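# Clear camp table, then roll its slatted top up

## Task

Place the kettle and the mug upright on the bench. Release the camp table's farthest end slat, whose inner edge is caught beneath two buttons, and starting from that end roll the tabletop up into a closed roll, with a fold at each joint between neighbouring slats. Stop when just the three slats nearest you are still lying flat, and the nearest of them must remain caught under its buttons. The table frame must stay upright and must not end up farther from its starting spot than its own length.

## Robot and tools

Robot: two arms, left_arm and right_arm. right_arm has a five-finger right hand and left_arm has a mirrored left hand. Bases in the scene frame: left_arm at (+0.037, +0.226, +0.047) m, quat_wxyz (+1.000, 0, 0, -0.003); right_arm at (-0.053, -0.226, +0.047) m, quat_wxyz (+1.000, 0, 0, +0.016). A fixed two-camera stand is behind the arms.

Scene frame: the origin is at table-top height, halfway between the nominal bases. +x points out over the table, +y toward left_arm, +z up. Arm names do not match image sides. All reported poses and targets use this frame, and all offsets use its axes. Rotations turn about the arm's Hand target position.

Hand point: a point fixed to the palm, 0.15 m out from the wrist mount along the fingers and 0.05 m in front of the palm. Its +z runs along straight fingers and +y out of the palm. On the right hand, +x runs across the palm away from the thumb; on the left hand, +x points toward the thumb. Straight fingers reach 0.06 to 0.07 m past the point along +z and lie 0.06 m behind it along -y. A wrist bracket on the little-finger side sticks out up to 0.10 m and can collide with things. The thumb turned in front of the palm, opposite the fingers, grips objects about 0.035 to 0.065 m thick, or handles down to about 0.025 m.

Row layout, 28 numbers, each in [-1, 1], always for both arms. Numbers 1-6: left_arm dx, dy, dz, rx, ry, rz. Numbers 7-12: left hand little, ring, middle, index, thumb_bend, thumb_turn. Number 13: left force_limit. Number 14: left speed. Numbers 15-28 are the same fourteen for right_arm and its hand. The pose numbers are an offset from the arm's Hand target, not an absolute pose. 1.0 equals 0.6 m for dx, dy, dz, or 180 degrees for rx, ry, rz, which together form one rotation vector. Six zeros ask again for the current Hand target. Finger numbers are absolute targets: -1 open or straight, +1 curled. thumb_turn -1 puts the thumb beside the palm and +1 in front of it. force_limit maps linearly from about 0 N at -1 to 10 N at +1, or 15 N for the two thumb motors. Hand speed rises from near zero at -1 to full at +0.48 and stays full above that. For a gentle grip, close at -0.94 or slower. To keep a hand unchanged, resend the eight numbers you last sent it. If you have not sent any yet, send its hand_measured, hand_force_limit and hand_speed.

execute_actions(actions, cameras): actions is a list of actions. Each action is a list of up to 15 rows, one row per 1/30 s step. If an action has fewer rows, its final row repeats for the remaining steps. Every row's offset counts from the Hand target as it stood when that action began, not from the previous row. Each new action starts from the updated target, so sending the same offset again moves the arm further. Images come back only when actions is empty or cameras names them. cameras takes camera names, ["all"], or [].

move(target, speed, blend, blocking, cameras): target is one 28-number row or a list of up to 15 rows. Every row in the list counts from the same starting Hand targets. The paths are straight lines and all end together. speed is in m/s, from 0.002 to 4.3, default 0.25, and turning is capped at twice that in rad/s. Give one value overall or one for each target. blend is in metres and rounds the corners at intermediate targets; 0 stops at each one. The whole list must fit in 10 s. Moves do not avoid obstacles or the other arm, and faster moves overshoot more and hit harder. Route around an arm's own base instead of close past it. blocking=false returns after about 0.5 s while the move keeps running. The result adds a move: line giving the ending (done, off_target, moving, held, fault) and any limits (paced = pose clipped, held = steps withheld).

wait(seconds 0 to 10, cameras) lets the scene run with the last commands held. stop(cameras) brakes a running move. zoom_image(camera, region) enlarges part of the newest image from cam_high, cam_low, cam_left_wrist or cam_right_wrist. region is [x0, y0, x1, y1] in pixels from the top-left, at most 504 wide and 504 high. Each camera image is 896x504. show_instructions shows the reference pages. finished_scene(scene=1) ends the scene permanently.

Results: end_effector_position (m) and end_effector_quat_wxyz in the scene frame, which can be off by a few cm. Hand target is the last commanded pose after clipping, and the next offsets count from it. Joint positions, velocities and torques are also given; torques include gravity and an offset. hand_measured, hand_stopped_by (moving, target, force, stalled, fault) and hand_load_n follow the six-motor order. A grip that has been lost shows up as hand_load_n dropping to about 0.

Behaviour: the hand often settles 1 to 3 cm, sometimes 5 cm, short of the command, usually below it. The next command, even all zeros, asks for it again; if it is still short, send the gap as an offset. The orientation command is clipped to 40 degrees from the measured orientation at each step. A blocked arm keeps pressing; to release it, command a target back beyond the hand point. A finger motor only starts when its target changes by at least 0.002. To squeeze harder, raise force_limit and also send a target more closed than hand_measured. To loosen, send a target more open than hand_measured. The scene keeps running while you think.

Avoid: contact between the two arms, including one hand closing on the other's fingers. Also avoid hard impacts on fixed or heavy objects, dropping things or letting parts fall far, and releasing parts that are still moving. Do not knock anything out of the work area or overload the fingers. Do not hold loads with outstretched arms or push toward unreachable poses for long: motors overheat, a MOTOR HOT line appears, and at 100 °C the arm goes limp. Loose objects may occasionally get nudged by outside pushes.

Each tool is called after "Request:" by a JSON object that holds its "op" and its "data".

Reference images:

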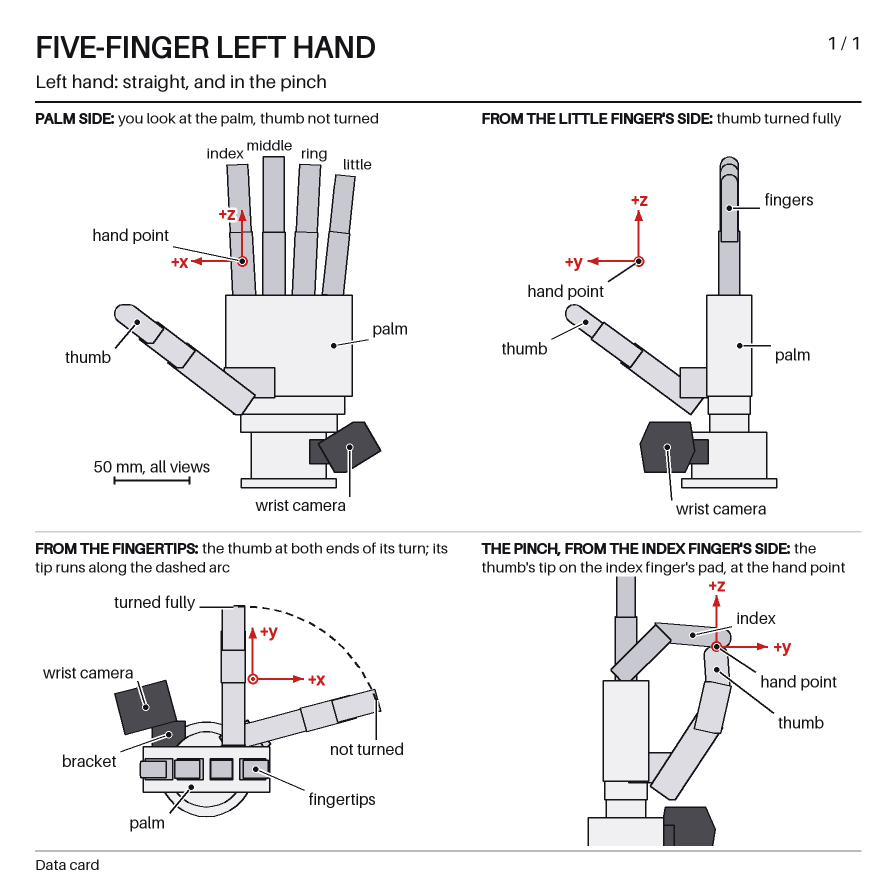

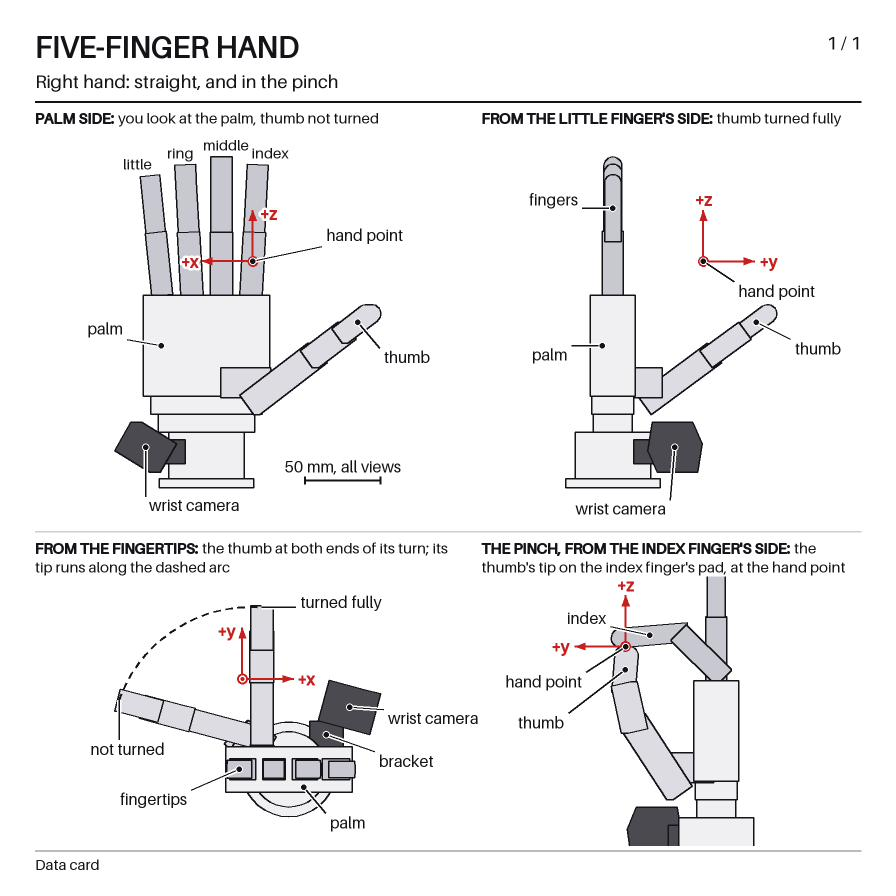

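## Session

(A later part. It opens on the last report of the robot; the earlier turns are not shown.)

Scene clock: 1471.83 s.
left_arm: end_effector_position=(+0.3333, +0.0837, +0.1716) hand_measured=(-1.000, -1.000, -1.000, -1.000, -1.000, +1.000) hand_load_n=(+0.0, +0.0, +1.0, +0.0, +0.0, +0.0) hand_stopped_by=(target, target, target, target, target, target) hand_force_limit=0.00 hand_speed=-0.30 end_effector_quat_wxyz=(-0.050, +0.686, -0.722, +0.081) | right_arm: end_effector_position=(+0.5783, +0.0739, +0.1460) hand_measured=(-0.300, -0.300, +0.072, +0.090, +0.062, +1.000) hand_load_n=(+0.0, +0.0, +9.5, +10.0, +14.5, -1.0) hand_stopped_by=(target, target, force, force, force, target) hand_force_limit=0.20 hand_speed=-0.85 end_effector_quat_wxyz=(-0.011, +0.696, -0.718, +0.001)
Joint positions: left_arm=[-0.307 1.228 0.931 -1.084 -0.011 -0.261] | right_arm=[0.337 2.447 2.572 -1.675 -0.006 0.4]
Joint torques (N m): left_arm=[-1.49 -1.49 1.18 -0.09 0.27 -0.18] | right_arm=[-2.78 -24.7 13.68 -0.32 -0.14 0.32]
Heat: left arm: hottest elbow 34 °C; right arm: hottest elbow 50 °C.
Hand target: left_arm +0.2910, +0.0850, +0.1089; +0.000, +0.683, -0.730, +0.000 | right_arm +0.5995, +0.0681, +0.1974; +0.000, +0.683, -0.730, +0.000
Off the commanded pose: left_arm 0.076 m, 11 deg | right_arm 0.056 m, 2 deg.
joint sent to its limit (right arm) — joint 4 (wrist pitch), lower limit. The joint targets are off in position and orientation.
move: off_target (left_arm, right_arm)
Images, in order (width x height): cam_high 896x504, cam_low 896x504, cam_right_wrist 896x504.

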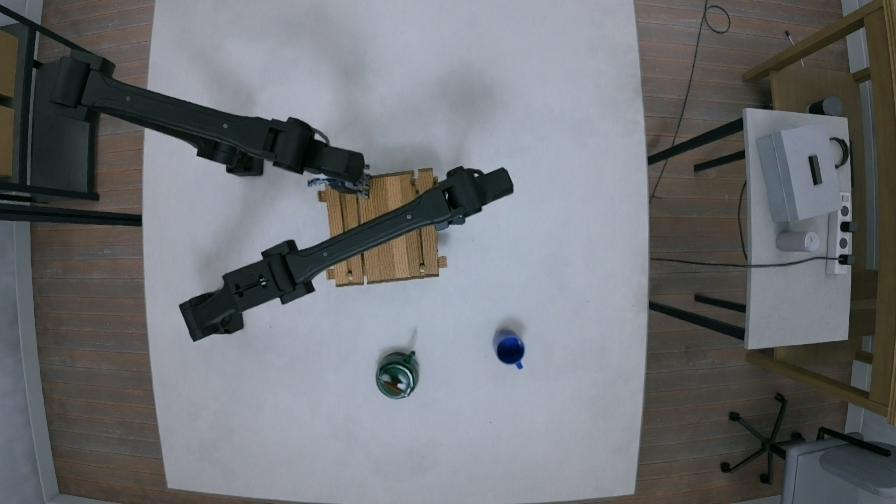

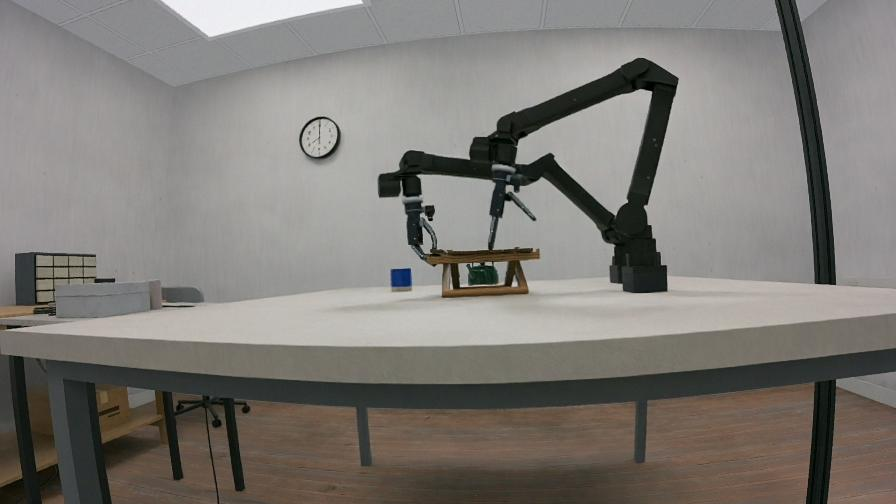

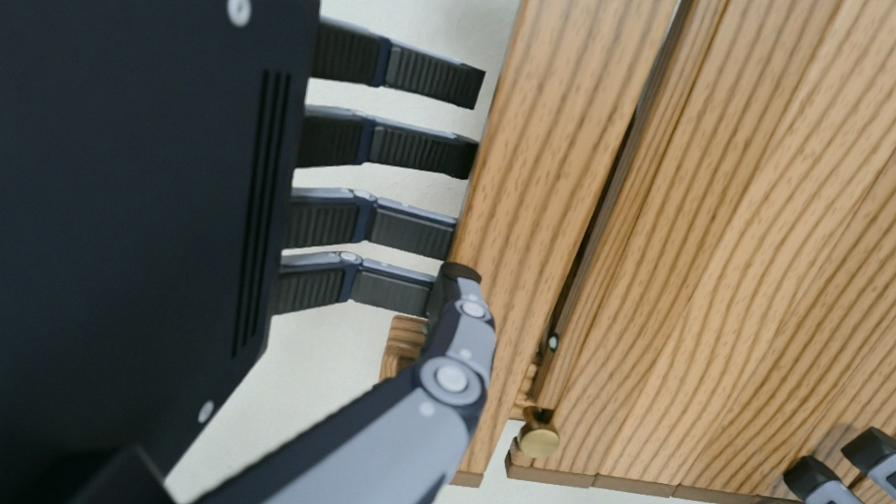

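Request:
{"op": "move", "data": {"target": [[0,0,0,0,0,0,-1,-1,-1,-1,-1,1,0,-0.3,0,0,0.03,0,0,0,-0.3,-0.3,0.5,0.5,0.2,1,0.2,-0.85]], "speed": 0.03, "cameras": ["cam_right_wrist","cam_low","cam_high"]}}

Request:
{"op": "zoom_image", "data": {"camera": "cam_low", "region": [400, 180, 580, 310]}}

Scene clock: 1476.87 s.
left_arm: end_effector_position=(+0.3335, +0.0836, +0.1716) hand_measured=(-1.000, -1.000, -1.000, -1.000, -1.000, +1.000) hand_load_n=(+0.0, +0.0, +1.0, +0.0, +0.0, +0.0) hand_stopped_by=(target, target, target, target, target, target) hand_force_limit=0.00 hand_speed=-0.30 end_effector_quat_wxyz=(-0.050, +0.686, -0.722, +0.081) | right_arm: end_effector_position=(+0.5784, +0.0744, +0.1516) hand_measured=(-0.300, -0.300, +0.072, +0.090, +0.062, +1.000) hand_load_n=(+0.0, +0.0, +13.5, +9.0, +14.5, -2.0) hand_stopped_by=(target, target, force, force, force, target) hand_force_limit=0.20 hand_speed=-0.85 end_effector_quat_wxyz=(-0.015, +0.696, -0.718, +0.002)
Joint positions: left_arm=[-0.307 1.228 0.931 -1.083 -0.011 -0.262] | right_arm=[0.337 2.439 2.572 -1.675 -0.008 0.4]
Joint torques (N m): left_arm=[-1.38 -1.67 1.14 -0.18 0.24 -0.19] | right_arm=[-2.84 -25.76 13.68 0.01 -0.14 0.31]
Heat: left arm: hottest elbow 34 °C; right arm: hottest elbow 50 °C.
Hand target: left_arm +0.2910, +0.0850, +0.1089; +0.000, +0.683, -0.730, +0.000 | right_arm +0.5995, +0.0681, +0.2153; +0.000, +0.683, -0.730, +0.000
Off the commanded pose: left_arm 0.076 m, 11 deg | right_arm 0.068 m, 3 deg.
joint sent to its limit (right arm) — joint 4 (wrist pitch), lower limit. The joint targets are off in position and orientation.
move: off_target (left_arm, right_arm)
Images, in order (width x height): cam_high 896x504, cam_low 896x504, cam_right_wrist 896x504.

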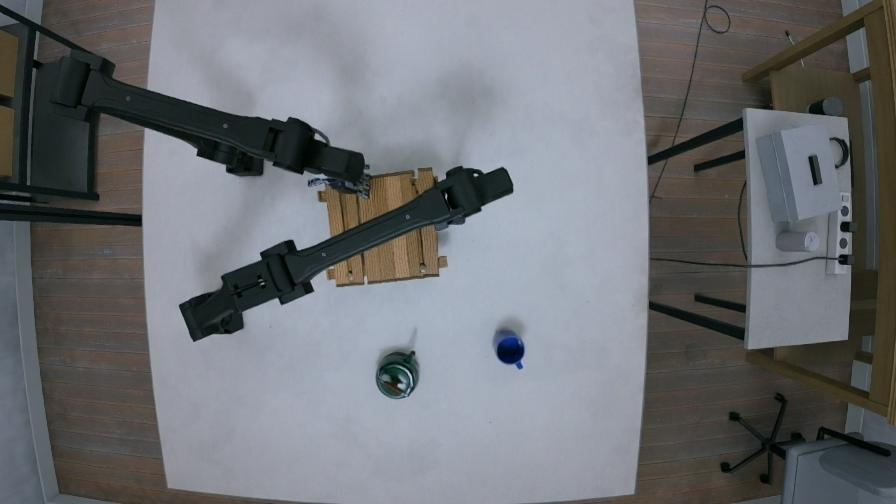

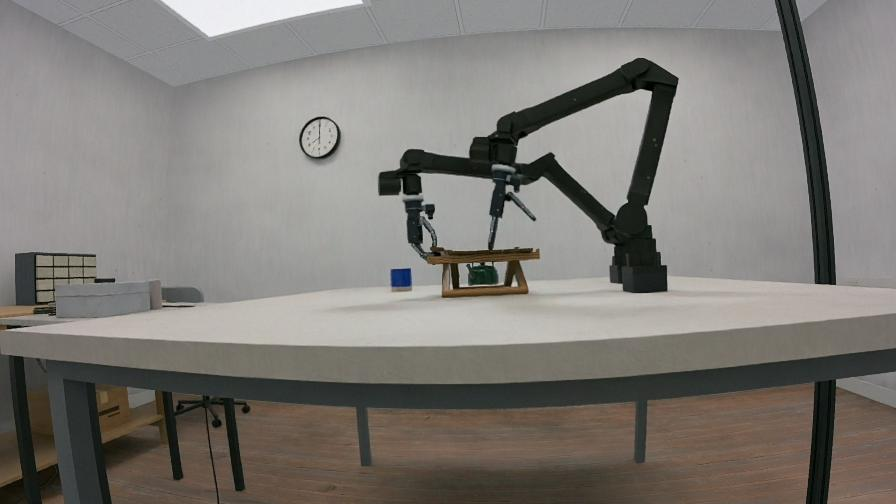

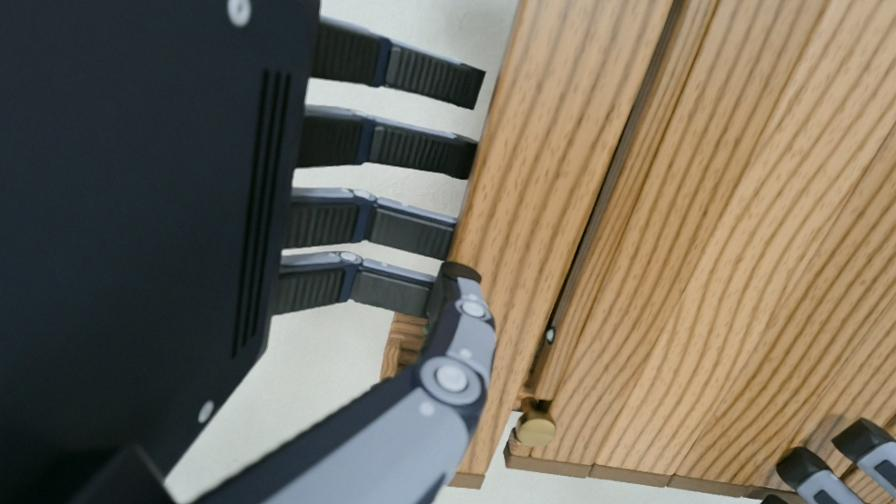

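Scaled by 2.800 from the camera's 896x504 image, which has a finer 1280x720 frame.

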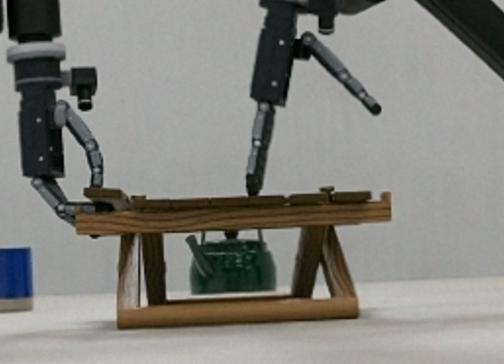

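Request:
{"op": "move", "data": {"target": [[0,0,0,0,0,0,-1,-1,-1,-1,-1,1,0,-0.3,0,0,-0.06,0,-0.05,0,-0.3,-0.3,0.5,0.5,0.2,1,0.2,-0.85]], "speed": 0.03, "cameras": ["cam_right_wrist","cam_low","cam_high"]}}

Request:
{"op": "zoom_image", "data": {"camera": "cam_low", "region": [400, 180, 580, 310]}}

Scene clock: 1494.00 s.
left_arm: end_effector_position=(+0.3334, +0.0835, +0.1716) hand_measured=(-1.000, -1.000, -1.000, -1.000, -1.000, +1.000) hand_load_n=(+0.0, +0.0, +1.0, +0.0, +0.0, +0.0) hand_stopped_by=(target, target, target, target, target, target) hand_force_limit=0.00 hand_speed=-0.30 end_effector_quat_wxyz=(-0.050, +0.686, -0.722, +0.081) | right_arm: end_effector_position=(+0.5752, +0.0723, +0.1456) hand_measured=(-0.300, -0.300, +0.072, +0.090, +0.062, +1.000) hand_load_n=(-0.5, +0.0, +13.5, +8.5, +12.0, -0.5) hand_stopped_by=(target, target, force, force, force, target) hand_force_limit=0.20 hand_speed=-0.85 end_effector_quat_wxyz=(-0.010, +0.698, -0.716, +0.022)
Joint positions: left_arm=[-0.307 1.228 0.931 -1.083 -0.011 -0.262] | right_arm=[0.347 2.403 2.496 -1.627 0.033 0.404]
Joint torques (N m): left_arm=[-1.55 -1.79 1.28 -0.28 0.26 -0.18] | right_arm=[-2.55 -24.7 9.96 2.33 0.73 0.21]
Heat: left arm: hottest elbow 34 °C; right arm: hottest elbow 49 °C.
Hand target: left_arm +0.2910, +0.0849, +0.1089; +0.000, +0.683, -0.730, +0.000 | right_arm +0.5996, +0.0681, +0.1794; -0.057, +0.681, -0.728, +0.053
Off the commanded pose: left_arm 0.076 m, 11 deg | right_arm 0.042 m, 7 deg.
move: off_target (left_arm, right_arm)
Images, in order (width x height): cam_high 896x504, cam_low 896x504, cam_right_wrist 896x504.

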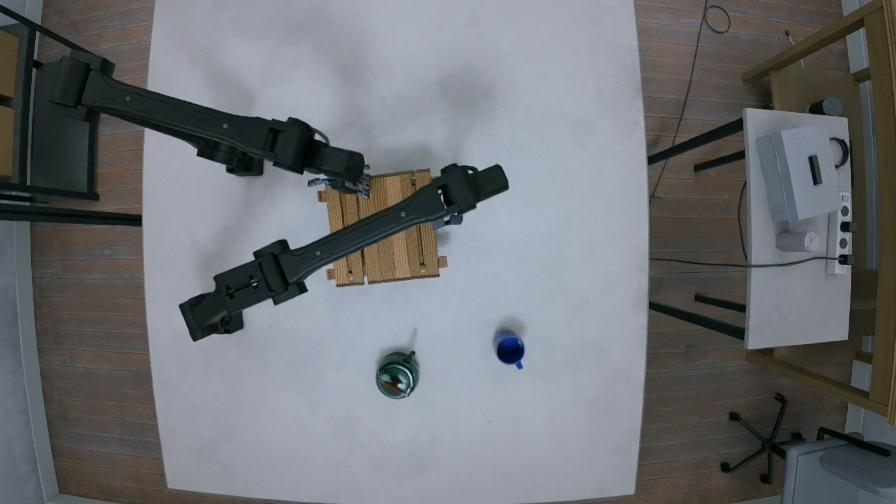

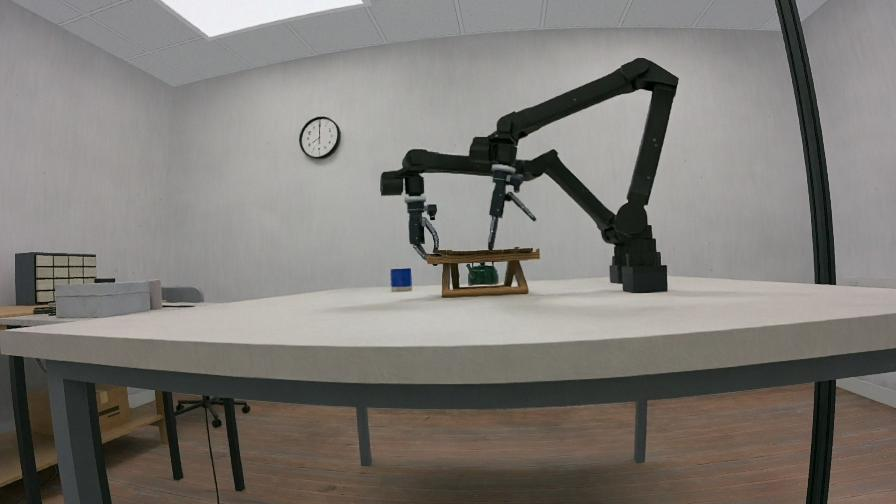

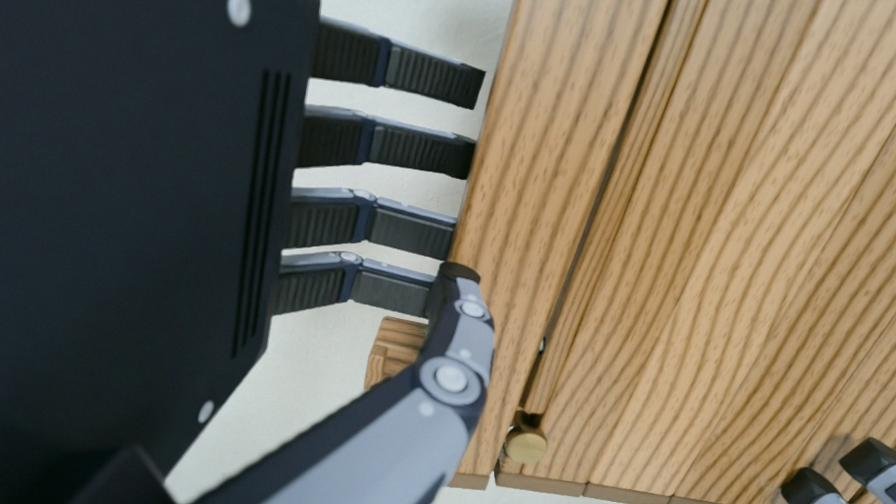

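Scaled by 2.800 from the camera's 896x504 image, which has a finer 1280x720 frame.

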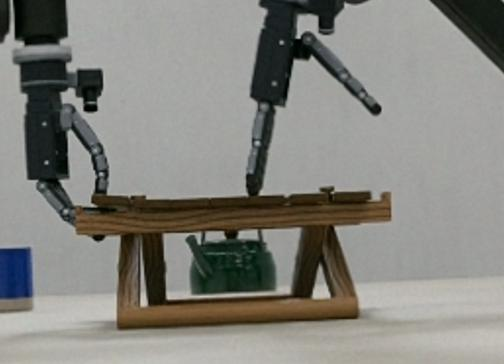

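Request:
{"op": "move", "data": {"target": [[0,0,0,0,0,0,-1,-1,-1,-1,-1,1,0,-0.3,0.012,0,0.045,0,0,0,-0.3,-0.3,0.5,0.5,0.2,1,0.2,-0.85]], "speed": 0.03, "cameras": ["cam_right_wrist","cam_low"]}}

Request:
{"op": "zoom_image", "data": {"camera": "cam_low", "region": [400, 180, 580, 310]}}

Scene clock: 1498.40 s.
left_arm: end_effector_position=(+0.3334, +0.0835, +0.1718) hand_measured=(-1.000, -1.000, -1.000, -1.000, -1.000, +1.000) hand_load_n=(+0.0, +0.0, +1.0, +0.0, +0.0, +0.0) hand_stopped_by=(target, target, target, target, target, target) hand_force_limit=0.00 hand_speed=-0.30 end_effector_quat_wxyz=(-0.050, +0.686, -0.722, +0.081) | right_arm: end_effector_position=(+0.5773, +0.0722, +0.1552) hand_measured=(-0.300, -0.300, +0.072, +0.090, +0.062, +1.000) hand_load_n=(+0.0, +0.5, +23.5, +7.0, +12.5, -3.5) hand_stopped_by=(target, target, force, force, force, target) hand_force_limit=0.20 hand_speed=-0.85 end_effector_quat_wxyz=(-0.008, +0.695, -0.718, +0.024)
Joint positions: left_arm=[-0.307 1.228 0.931 -1.083 -0.011 -0.262] | right_arm=[0.347 2.425 2.561 -1.675 0.039 0.411]
Joint torques (N m): left_arm=[-1.55 -1.26 1.21 -0.21 0.28 -0.18] | right_arm=[-3.02 -22.48 17.42 -0.05 0.52 0.19]
Heat: left arm: hottest elbow 34 °C; right arm: hottest elbow 48 °C.
Hand target: left_arm +0.2910, +0.0849, +0.1090; +0.000, +0.683, -0.730, +0.000 | right_arm +0.6068, +0.0681, +0.2065; -0.057, +0.681, -0.728, +0.053
Off the commanded pose: left_arm 0.076 m, 11 deg | right_arm 0.059 m, 7 deg.
joint sent to its limit (right arm) — joint 4 (wrist pitch), lower limit. The joint targets are off in position, not in orientation.
move: off_target (left_arm, right_arm)
Images, in order (width x height): cam_low 896x504, cam_right_wrist 896x504.

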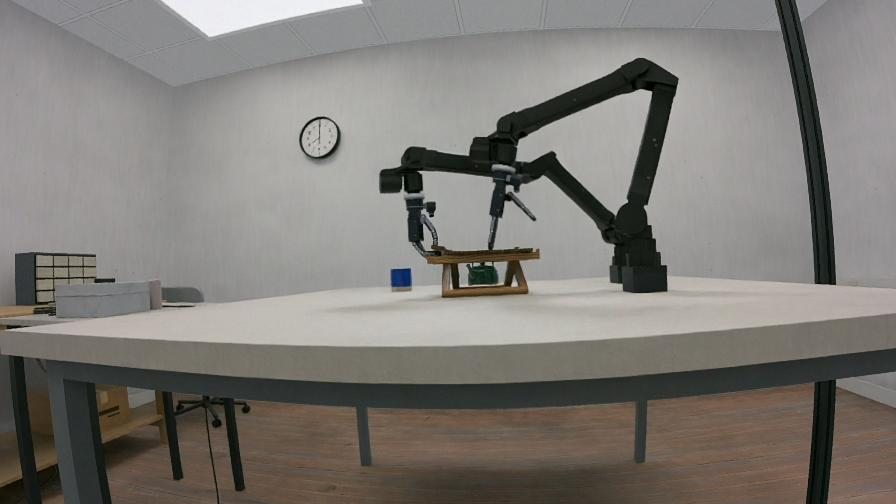

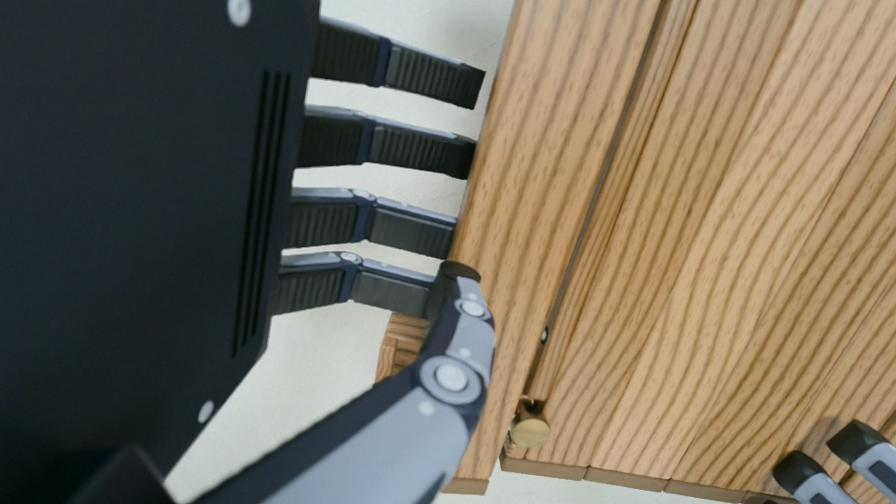

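Scaled by 2.800 from the camera's 896x504 image, which has a finer 1280x720 frame.

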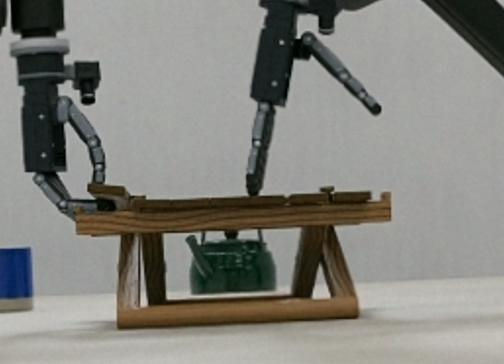

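Request:
{"op": "zoom_image", "data": {"camera": "cam_low", "region": [415, 225, 475, 275]}}

Request:
{"op": "zoom_image", "data": {"camera": "cam_right_wrist", "region": [400, 350, 620, 504]}}

Scaled by 8.400 from the camera's 896x504 image, which has a finer 1280x720 frame.

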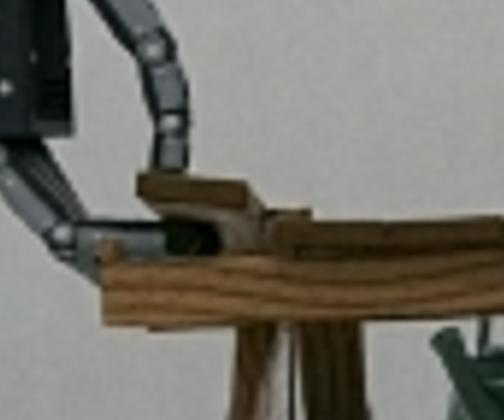

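Scaled by 2.291 from the camera's 896x504 image, which has a finer 1280x720 frame.

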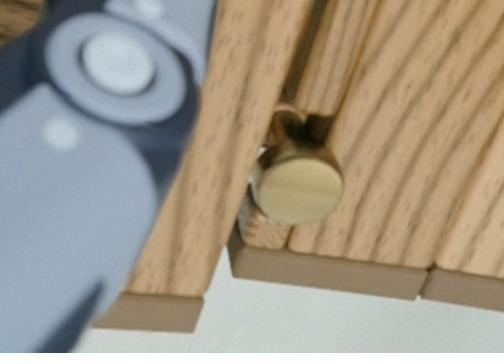

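Request:
{"op": "move", "data": {"target": [[0,0,0,0,0,0,-1,-1,-1,-1,-1,1,0,-0.3,0,0,0,0,0,0,0.5,0.5,0.5,0.5,0.2,1,0.5,-0.85]], "speed": 0.03, "cameras": ["cam_right_wrist"]}}

Scene clock: 1518.27 s.
left_arm: end_effector_position=(+0.3335, +0.0836, +0.1717) hand_measured=(-1.000, -1.000, -1.000, -1.000, -1.000, +1.000) hand_load_n=(+0.0, +0.0, +0.5, +0.0, +0.0, +0.0) hand_stopped_by=(target, target, target, target, target, target) hand_force_limit=0.00 hand_speed=-0.30 end_effector_quat_wxyz=(-0.051, +0.686, -0.722, +0.081) | right_arm: end_effector_position=(+0.5774, +0.0724, +0.1533) hand_measured=(-0.024, +0.016, +0.072, +0.090, +0.062, +1.000) hand_load_n=(+3.5, +7.5, +20.0, +7.0, +14.5, -2.5) hand_stopped_by=(force, force, force, force, force, target) hand_force_limit=0.50 hand_speed=-0.85 end_effector_quat_wxyz=(-0.007, +0.695, -0.718, +0.024)
Joint positions: left_arm=[-0.307 1.228 0.931 -1.083 -0.012 -0.262] | right_arm=[0.347 2.428 2.562 -1.675 0.039 0.411]
Joint torques (N m): left_arm=[-1.44 -1.49 1.2 -0.18 0.29 -0.18] | right_arm=[-3.14 -23.3 17.55 -0.21 0.54 0.12]
Heat: left arm: hottest elbow 34 °C; right arm: hottest elbow 52 °C.
Hand target: left_arm +0.2910, +0.0850, +0.1089; +0.000, +0.683, -0.730, +0.000 | right_arm +0.6068, +0.0681, +0.2065; -0.057, +0.681, -0.728, +0.053
Off the commanded pose: left_arm 0.076 m, 11 deg | right_arm 0.061 m, 7 deg.
joint sent to its limit (right arm) — joint 4 (wrist pitch), lower limit. The joint targets are off in position, not in orientation.
move: off_target (left_arm, right_arm)
Images, in order (width x height): cam_right_wrist 896x504.

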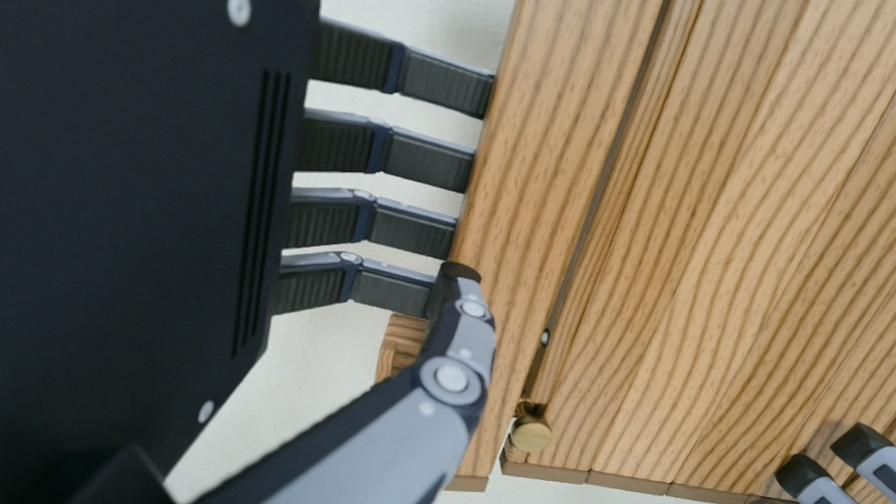

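Request:
{"op": "move", "data": {"target": [[0,0,0,0,0,0,-1,-1,-1,-1,-1,1,0,-0.3,0,0,0.03,0,-0.04,0,0.5,0.5,0.5,0.5,0.2,1,0.5,-0.85]], "speed": 0.03, "cameras": ["cam_right_wrist","cam_low"]}}

Request:
{"op": "zoom_image", "data": {"camera": "cam_low", "region": [415, 225, 475, 275]}}

Scene clock: 1529.43 s.
left_arm: end_effector_position=(+0.3334, +0.0834, +0.1717) hand_measured=(-1.000, -1.000, -1.000, -1.000, -1.000, +1.000) hand_load_n=(+0.0, +0.0, +1.0, +0.0, +0.0, +0.0) hand_stopped_by=(target, target, target, target, target, target) hand_force_limit=0.00 hand_speed=-0.30 end_effector_quat_wxyz=(-0.051, +0.685, -0.722, +0.081) | right_arm: end_effector_position=(+0.5782, +0.0725, +0.1549) hand_measured=(-0.024, +0.016, +0.072, +0.090, +0.062, +1.000) hand_load_n=(+3.5, +7.5, +19.5, +6.5, +13.5, -2.5) hand_stopped_by=(force, force, force, force, force, target) hand_force_limit=0.50 hand_speed=-0.85 end_effector_quat_wxyz=(-0.033, +0.694, -0.718, +0.052)
Joint positions: left_arm=[-0.308 1.228 0.931 -1.083 -0.012 -0.262] | right_arm=[0.356 2.329 2.393 -1.534 0.071 0.418]
Joint torques (N m): left_arm=[-1.73 -1.49 1.25 -0.2 0.31 -0.18] | right_arm=[-3.08 -26.7 11.52 2.17 1.08 0.16]
Heat: left arm: hottest elbow 33 °C; right arm: hottest elbow 53 °C.
Hand target: left_arm +0.2910, +0.0849, +0.1089; +0.000, +0.683, -0.730, +0.000 | right_arm +0.6067, +0.0682, +0.2243; -0.103, +0.677, -0.723, +0.096
Off the commanded pose: left_arm 0.076 m, 11 deg | right_arm 0.075 m, 10 deg.
move: off_target (left_arm, right_arm)
Images, in order (width x height): cam_low 896x504, cam_right_wrist 896x504.

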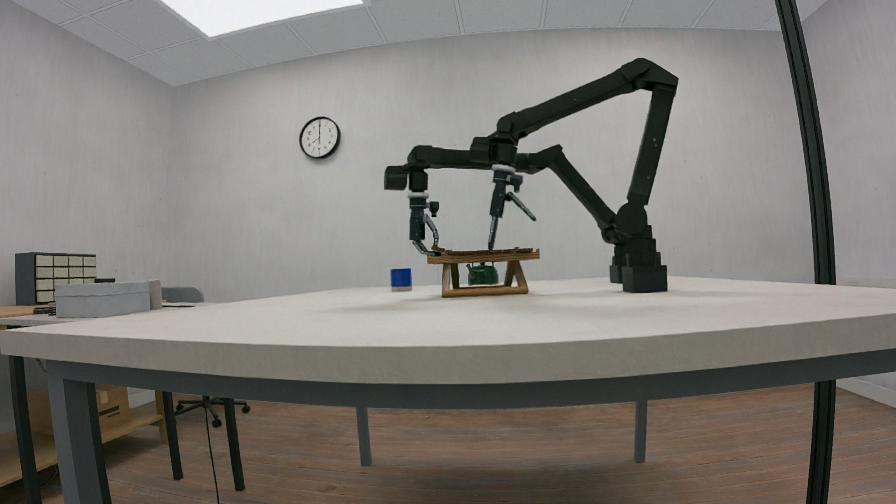

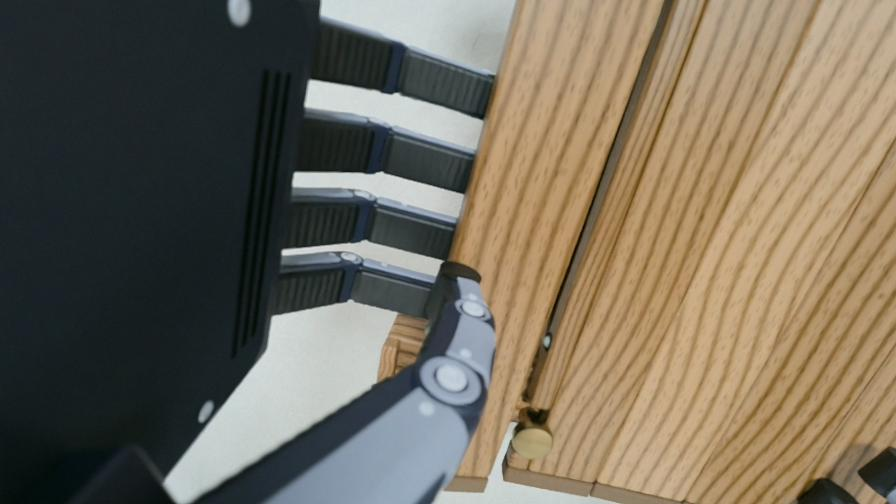

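Scaled by 8.400 from the camera's 896x504 image, which has a finer 1280x720 frame.

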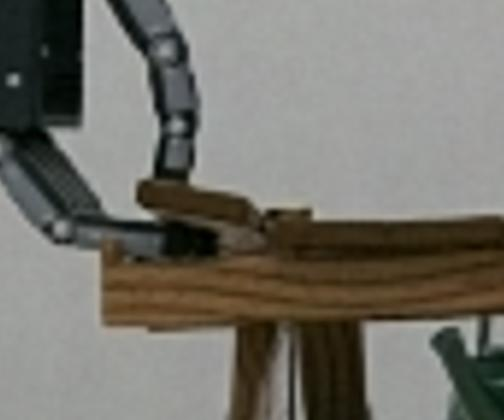

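Request:
{"op": "move", "data": {"target": [[0,0,0,0,0,0,-1,-1,-1,-1,-1,1,0,-0.3,0,0,0.04,0,0.03,0,0.5,0.5,0.5,0.5,0.2,1,0.5,-0.85]], "speed": 0.03, "cameras": ["cam_right_wrist","cam_low"]}}

Request:
{"op": "zoom_image", "data": {"camera": "cam_low", "region": [415, 225, 475, 275]}}

Scene clock: 1542.53 s.
left_arm: end_effector_position=(+0.3354, +0.0878, +0.1705) hand_measured=(-1.000, -1.000, -1.000, -1.000, -1.000, +1.000) hand_load_n=(+0.0, +0.0, +1.0, +0.0, +0.0, +0.0) hand_stopped_by=(target, target, target, target, target, target) hand_force_limit=0.00 hand_speed=-0.30 end_effector_quat_wxyz=(-0.062, +0.687, -0.720, +0.077) | right_arm: end_effector_position=(+0.5753, +0.0752, +0.1740) hand_measured=(-0.024, +0.016, +0.072, +0.090, +0.062, +1.000) hand_load_n=(+3.0, +9.0, +24.5, +9.5, +14.5, -3.5) hand_stopped_by=(force, force, force, force, force, target) hand_force_limit=0.50 hand_speed=-0.85 end_effector_quat_wxyz=(-0.017, +0.693, -0.720, +0.038)
Joint positions: left_arm=[-0.308 1.226 0.929 -1.079 -0.037 -0.264] | right_arm=[0.357 2.39 2.55 -1.671 0.057 0.425]
Joint torques (N m): left_arm=[-1.55 -1.38 1.36 -0.31 1.4 -0.19] | right_arm=[-3.66 -24.88 18.28 -0.09 0.25 0.03]
Heat: left arm: hottest elbow 33 °C; right arm: hottest elbow 50 °C.
Hand target: left_arm +0.2910, +0.0849, +0.1090; +0.000, +0.683, -0.730, +0.000 | right_arm +0.6068, +0.0681, +0.2487; -0.069, +0.680, -0.727, +0.064
Off the commanded pose: left_arm 0.076 m, 11 deg | right_arm 0.081 m, 7 deg.
joint sent to its limit (right arm) — joint 4 (wrist pitch), lower limit. The joint targets are off in position, not in orientation.
move: off_target (left_arm, right_arm)
Images, in order (width x height): cam_low 896x504, cam_right_wrist 896x504.

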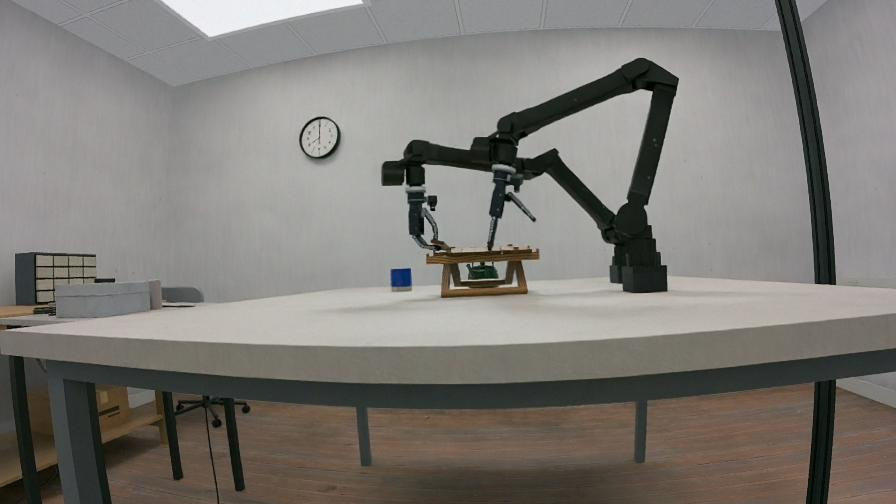

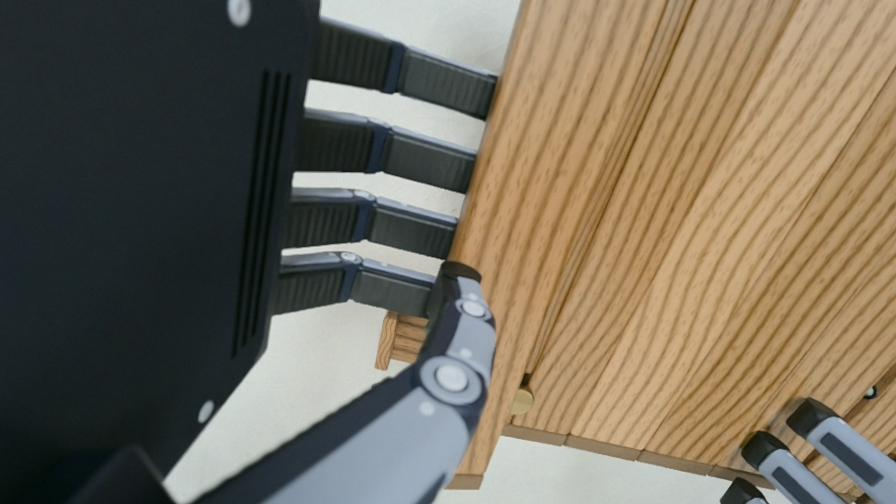

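Scaled by 8.400 from the camera's 896x504 image, which has a finer 1280x720 frame.

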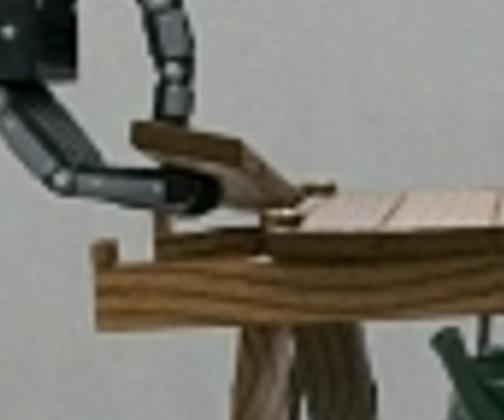

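Request:
{"op": "move", "data": {"target": [[0,0,0,0,0,0,-1,-1,-1,-1,-1,1,0,-0.3,-0.035,0,-0.03,0,0,0,0.5,0.5,0.5,0.5,0.2,1,0.5,-0.85]], "speed": 0.03, "cameras": ["cam_right_wrist","cam_low"]}}

Request:
{"op": "zoom_image", "data": {"camera": "cam_low", "region": [415, 225, 475, 275]}}

Scene clock: 1548.50 s.
left_arm: end_effector_position=(+0.3356, +0.0848, +0.1711) hand_measured=(-1.000, -1.000, -1.000, -1.000, -1.000, +1.000) hand_load_n=(+0.0, +0.0, +1.5, +0.0, +0.0, +0.0) hand_stopped_by=(target, target, target, target, target, target) hand_force_limit=0.00 hand_speed=-0.30 end_effector_quat_wxyz=(-0.057, +0.687, -0.720, +0.082) | right_arm: end_effector_position=(+0.5729, +0.0723, +0.1611) hand_measured=(-0.024, +0.016, +0.072, +0.090, +0.062, +1.000) hand_load_n=(+1.0, +5.5, +20.5, +9.0, +13.5, -2.0) hand_stopped_by=(force, force, force, force, force, target) hand_force_limit=0.50 hand_speed=-0.85 end_effector_quat_wxyz=(-0.013, +0.694, -0.718, +0.040)
Joint positions: left_arm=[-0.308 1.226 0.929 -1.075 -0.023 -0.266] | right_arm=[0.356 2.37 2.48 -1.626 0.064 0.42]
Joint torques (N m): left_arm=[-1.38 -1.32 1.43 -0.58 0.79 -0.15] | right_arm=[-2.37 -27.34 10.85 0.47 0.13 0.19]
Heat: left arm: hottest elbow 33 °C; right arm: hottest elbow 51 °C.
Hand target: left_arm +0.2910, +0.0850, +0.1090; +0.000, +0.683, -0.730, +0.000 | right_arm +0.5857, +0.0681, +0.2305; -0.069, +0.681, -0.727, +0.064
Off the commanded pose: left_arm 0.076 m, 12 deg | right_arm 0.071 m, 7 deg.
move: off_target (left_arm, right_arm)
Images, in order (width x height): cam_low 896x504, cam_right_wrist 896x504.

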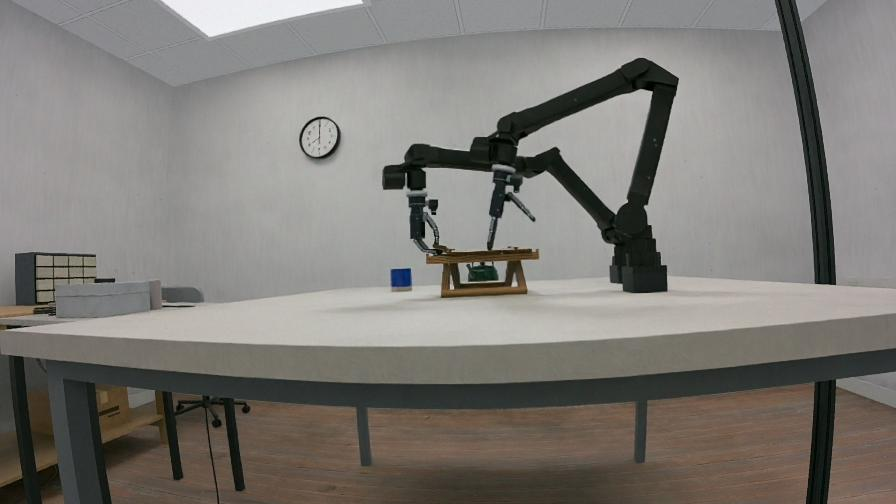

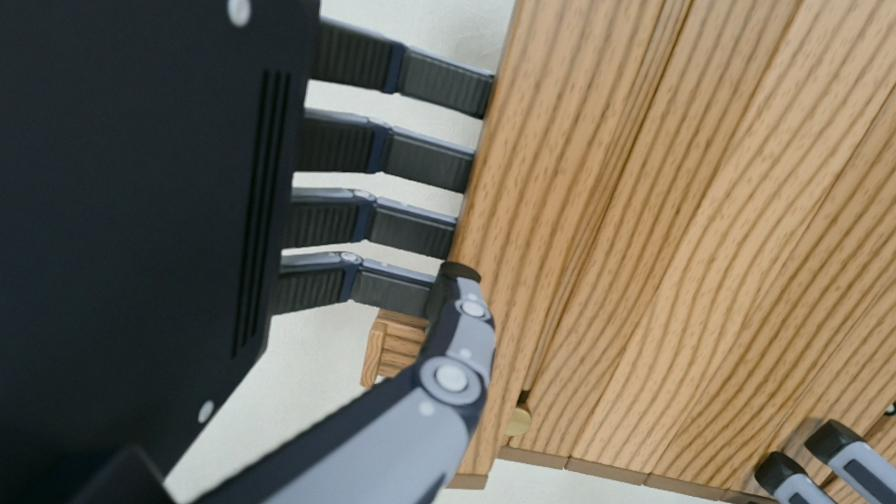

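Scaled by 8.400 from the camera's 896x504 image, which has a finer 1280x720 frame.

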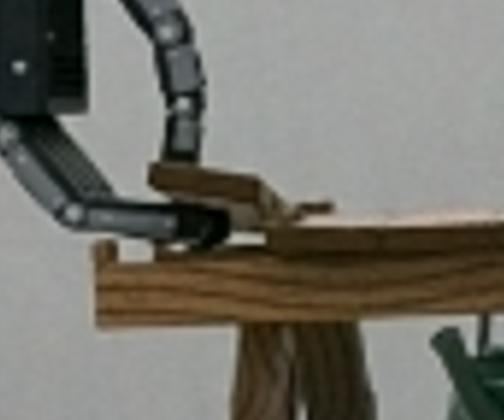

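Request:
{"op": "move", "data": {"target": [[0,0,0,0,0,0,-1,-1,-1,-1,-1,1,0,-0.3,-0.015,0,-0.04,0,0.02,0,0.5,0.5,0.5,0.5,0.2,1,0.5,-0.85]], "speed": 0.03, "cameras": ["cam_right_wrist","cam_low"]}}

Request:
{"op": "zoom_image", "data": {"camera": "cam_low", "region": [415, 225, 475, 275]}}

Scene clock: 1553.30 s.
left_arm: end_effector_position=(+0.3356, +0.0845, +0.1711) hand_measured=(-1.000, -1.000, -1.000, -1.000, -1.000, +1.000) hand_load_n=(+0.0, +0.0, +1.0, +0.0, +0.0, +0.0) hand_stopped_by=(target, target, target, target, target, target) hand_force_limit=0.00 hand_speed=-0.30 end_effector_quat_wxyz=(-0.057, +0.687, -0.720, +0.083) | right_arm: end_effector_position=(+0.5708, +0.0722, +0.1613) hand_measured=(-0.024, +0.016, +0.072, +0.090, +0.062, +1.000) hand_load_n=(+0.5, +4.5, +20.0, +9.0, +13.0, -1.5) hand_stopped_by=(force, force, force, force, force, target) hand_force_limit=0.50 hand_speed=-0.85 end_effector_quat_wxyz=(-0.016, +0.694, -0.719, +0.034)
Joint positions: left_arm=[-0.308 1.226 0.929 -1.074 -0.022 -0.266] | right_arm=[0.354 2.357 2.456 -1.614 0.052 0.418]
Joint torques (N m): left_arm=[-1.32 -1.49 1.48 -0.54 0.73 -0.14] | right_arm=[-1.9 -24 11.22 -0.64 -0.27 0.18]
Heat: left arm: hottest elbow 33 °C; right arm: hottest elbow 50 °C.
Hand target: left_arm +0.2910, +0.0850, +0.1090; +0.000, +0.683, -0.730, +0.000 | right_arm +0.5768, +0.0680, +0.2066; -0.046, +0.682, -0.729, +0.042
Off the commanded pose: left_arm 0.076 m, 12 deg | right_arm 0.046 m, 4 deg.
move: off_target (left_arm, right_arm)
Images, in order (width x height): cam_low 896x504, cam_right_wrist 896x504.

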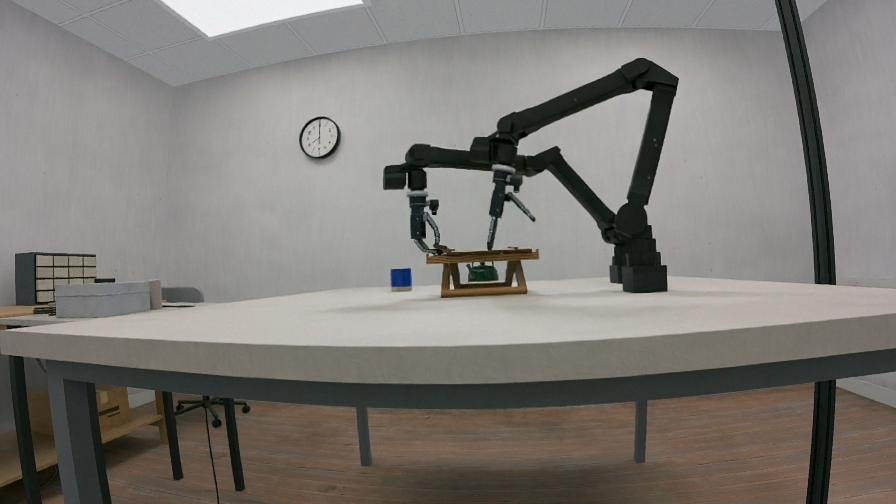

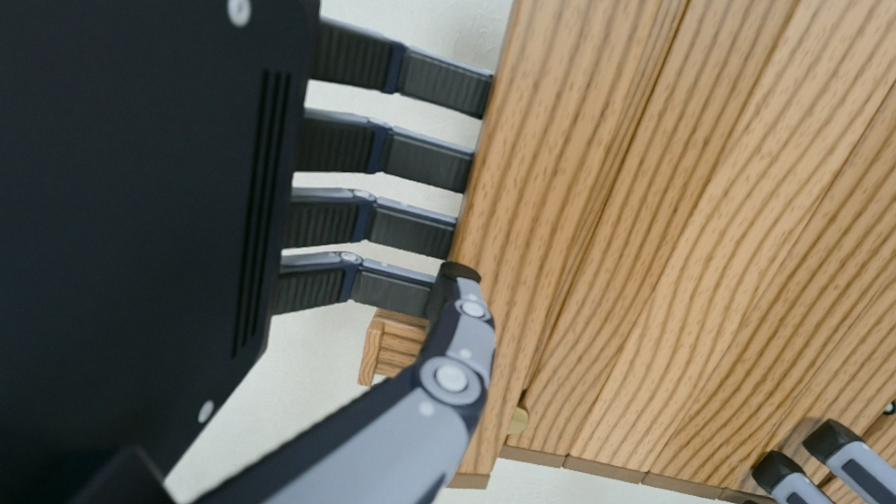

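Scaled by 8.400 from the camera's 896x504 image, which has a finer 1280x720 frame.

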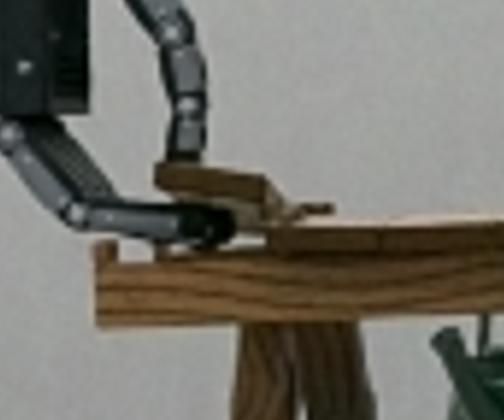

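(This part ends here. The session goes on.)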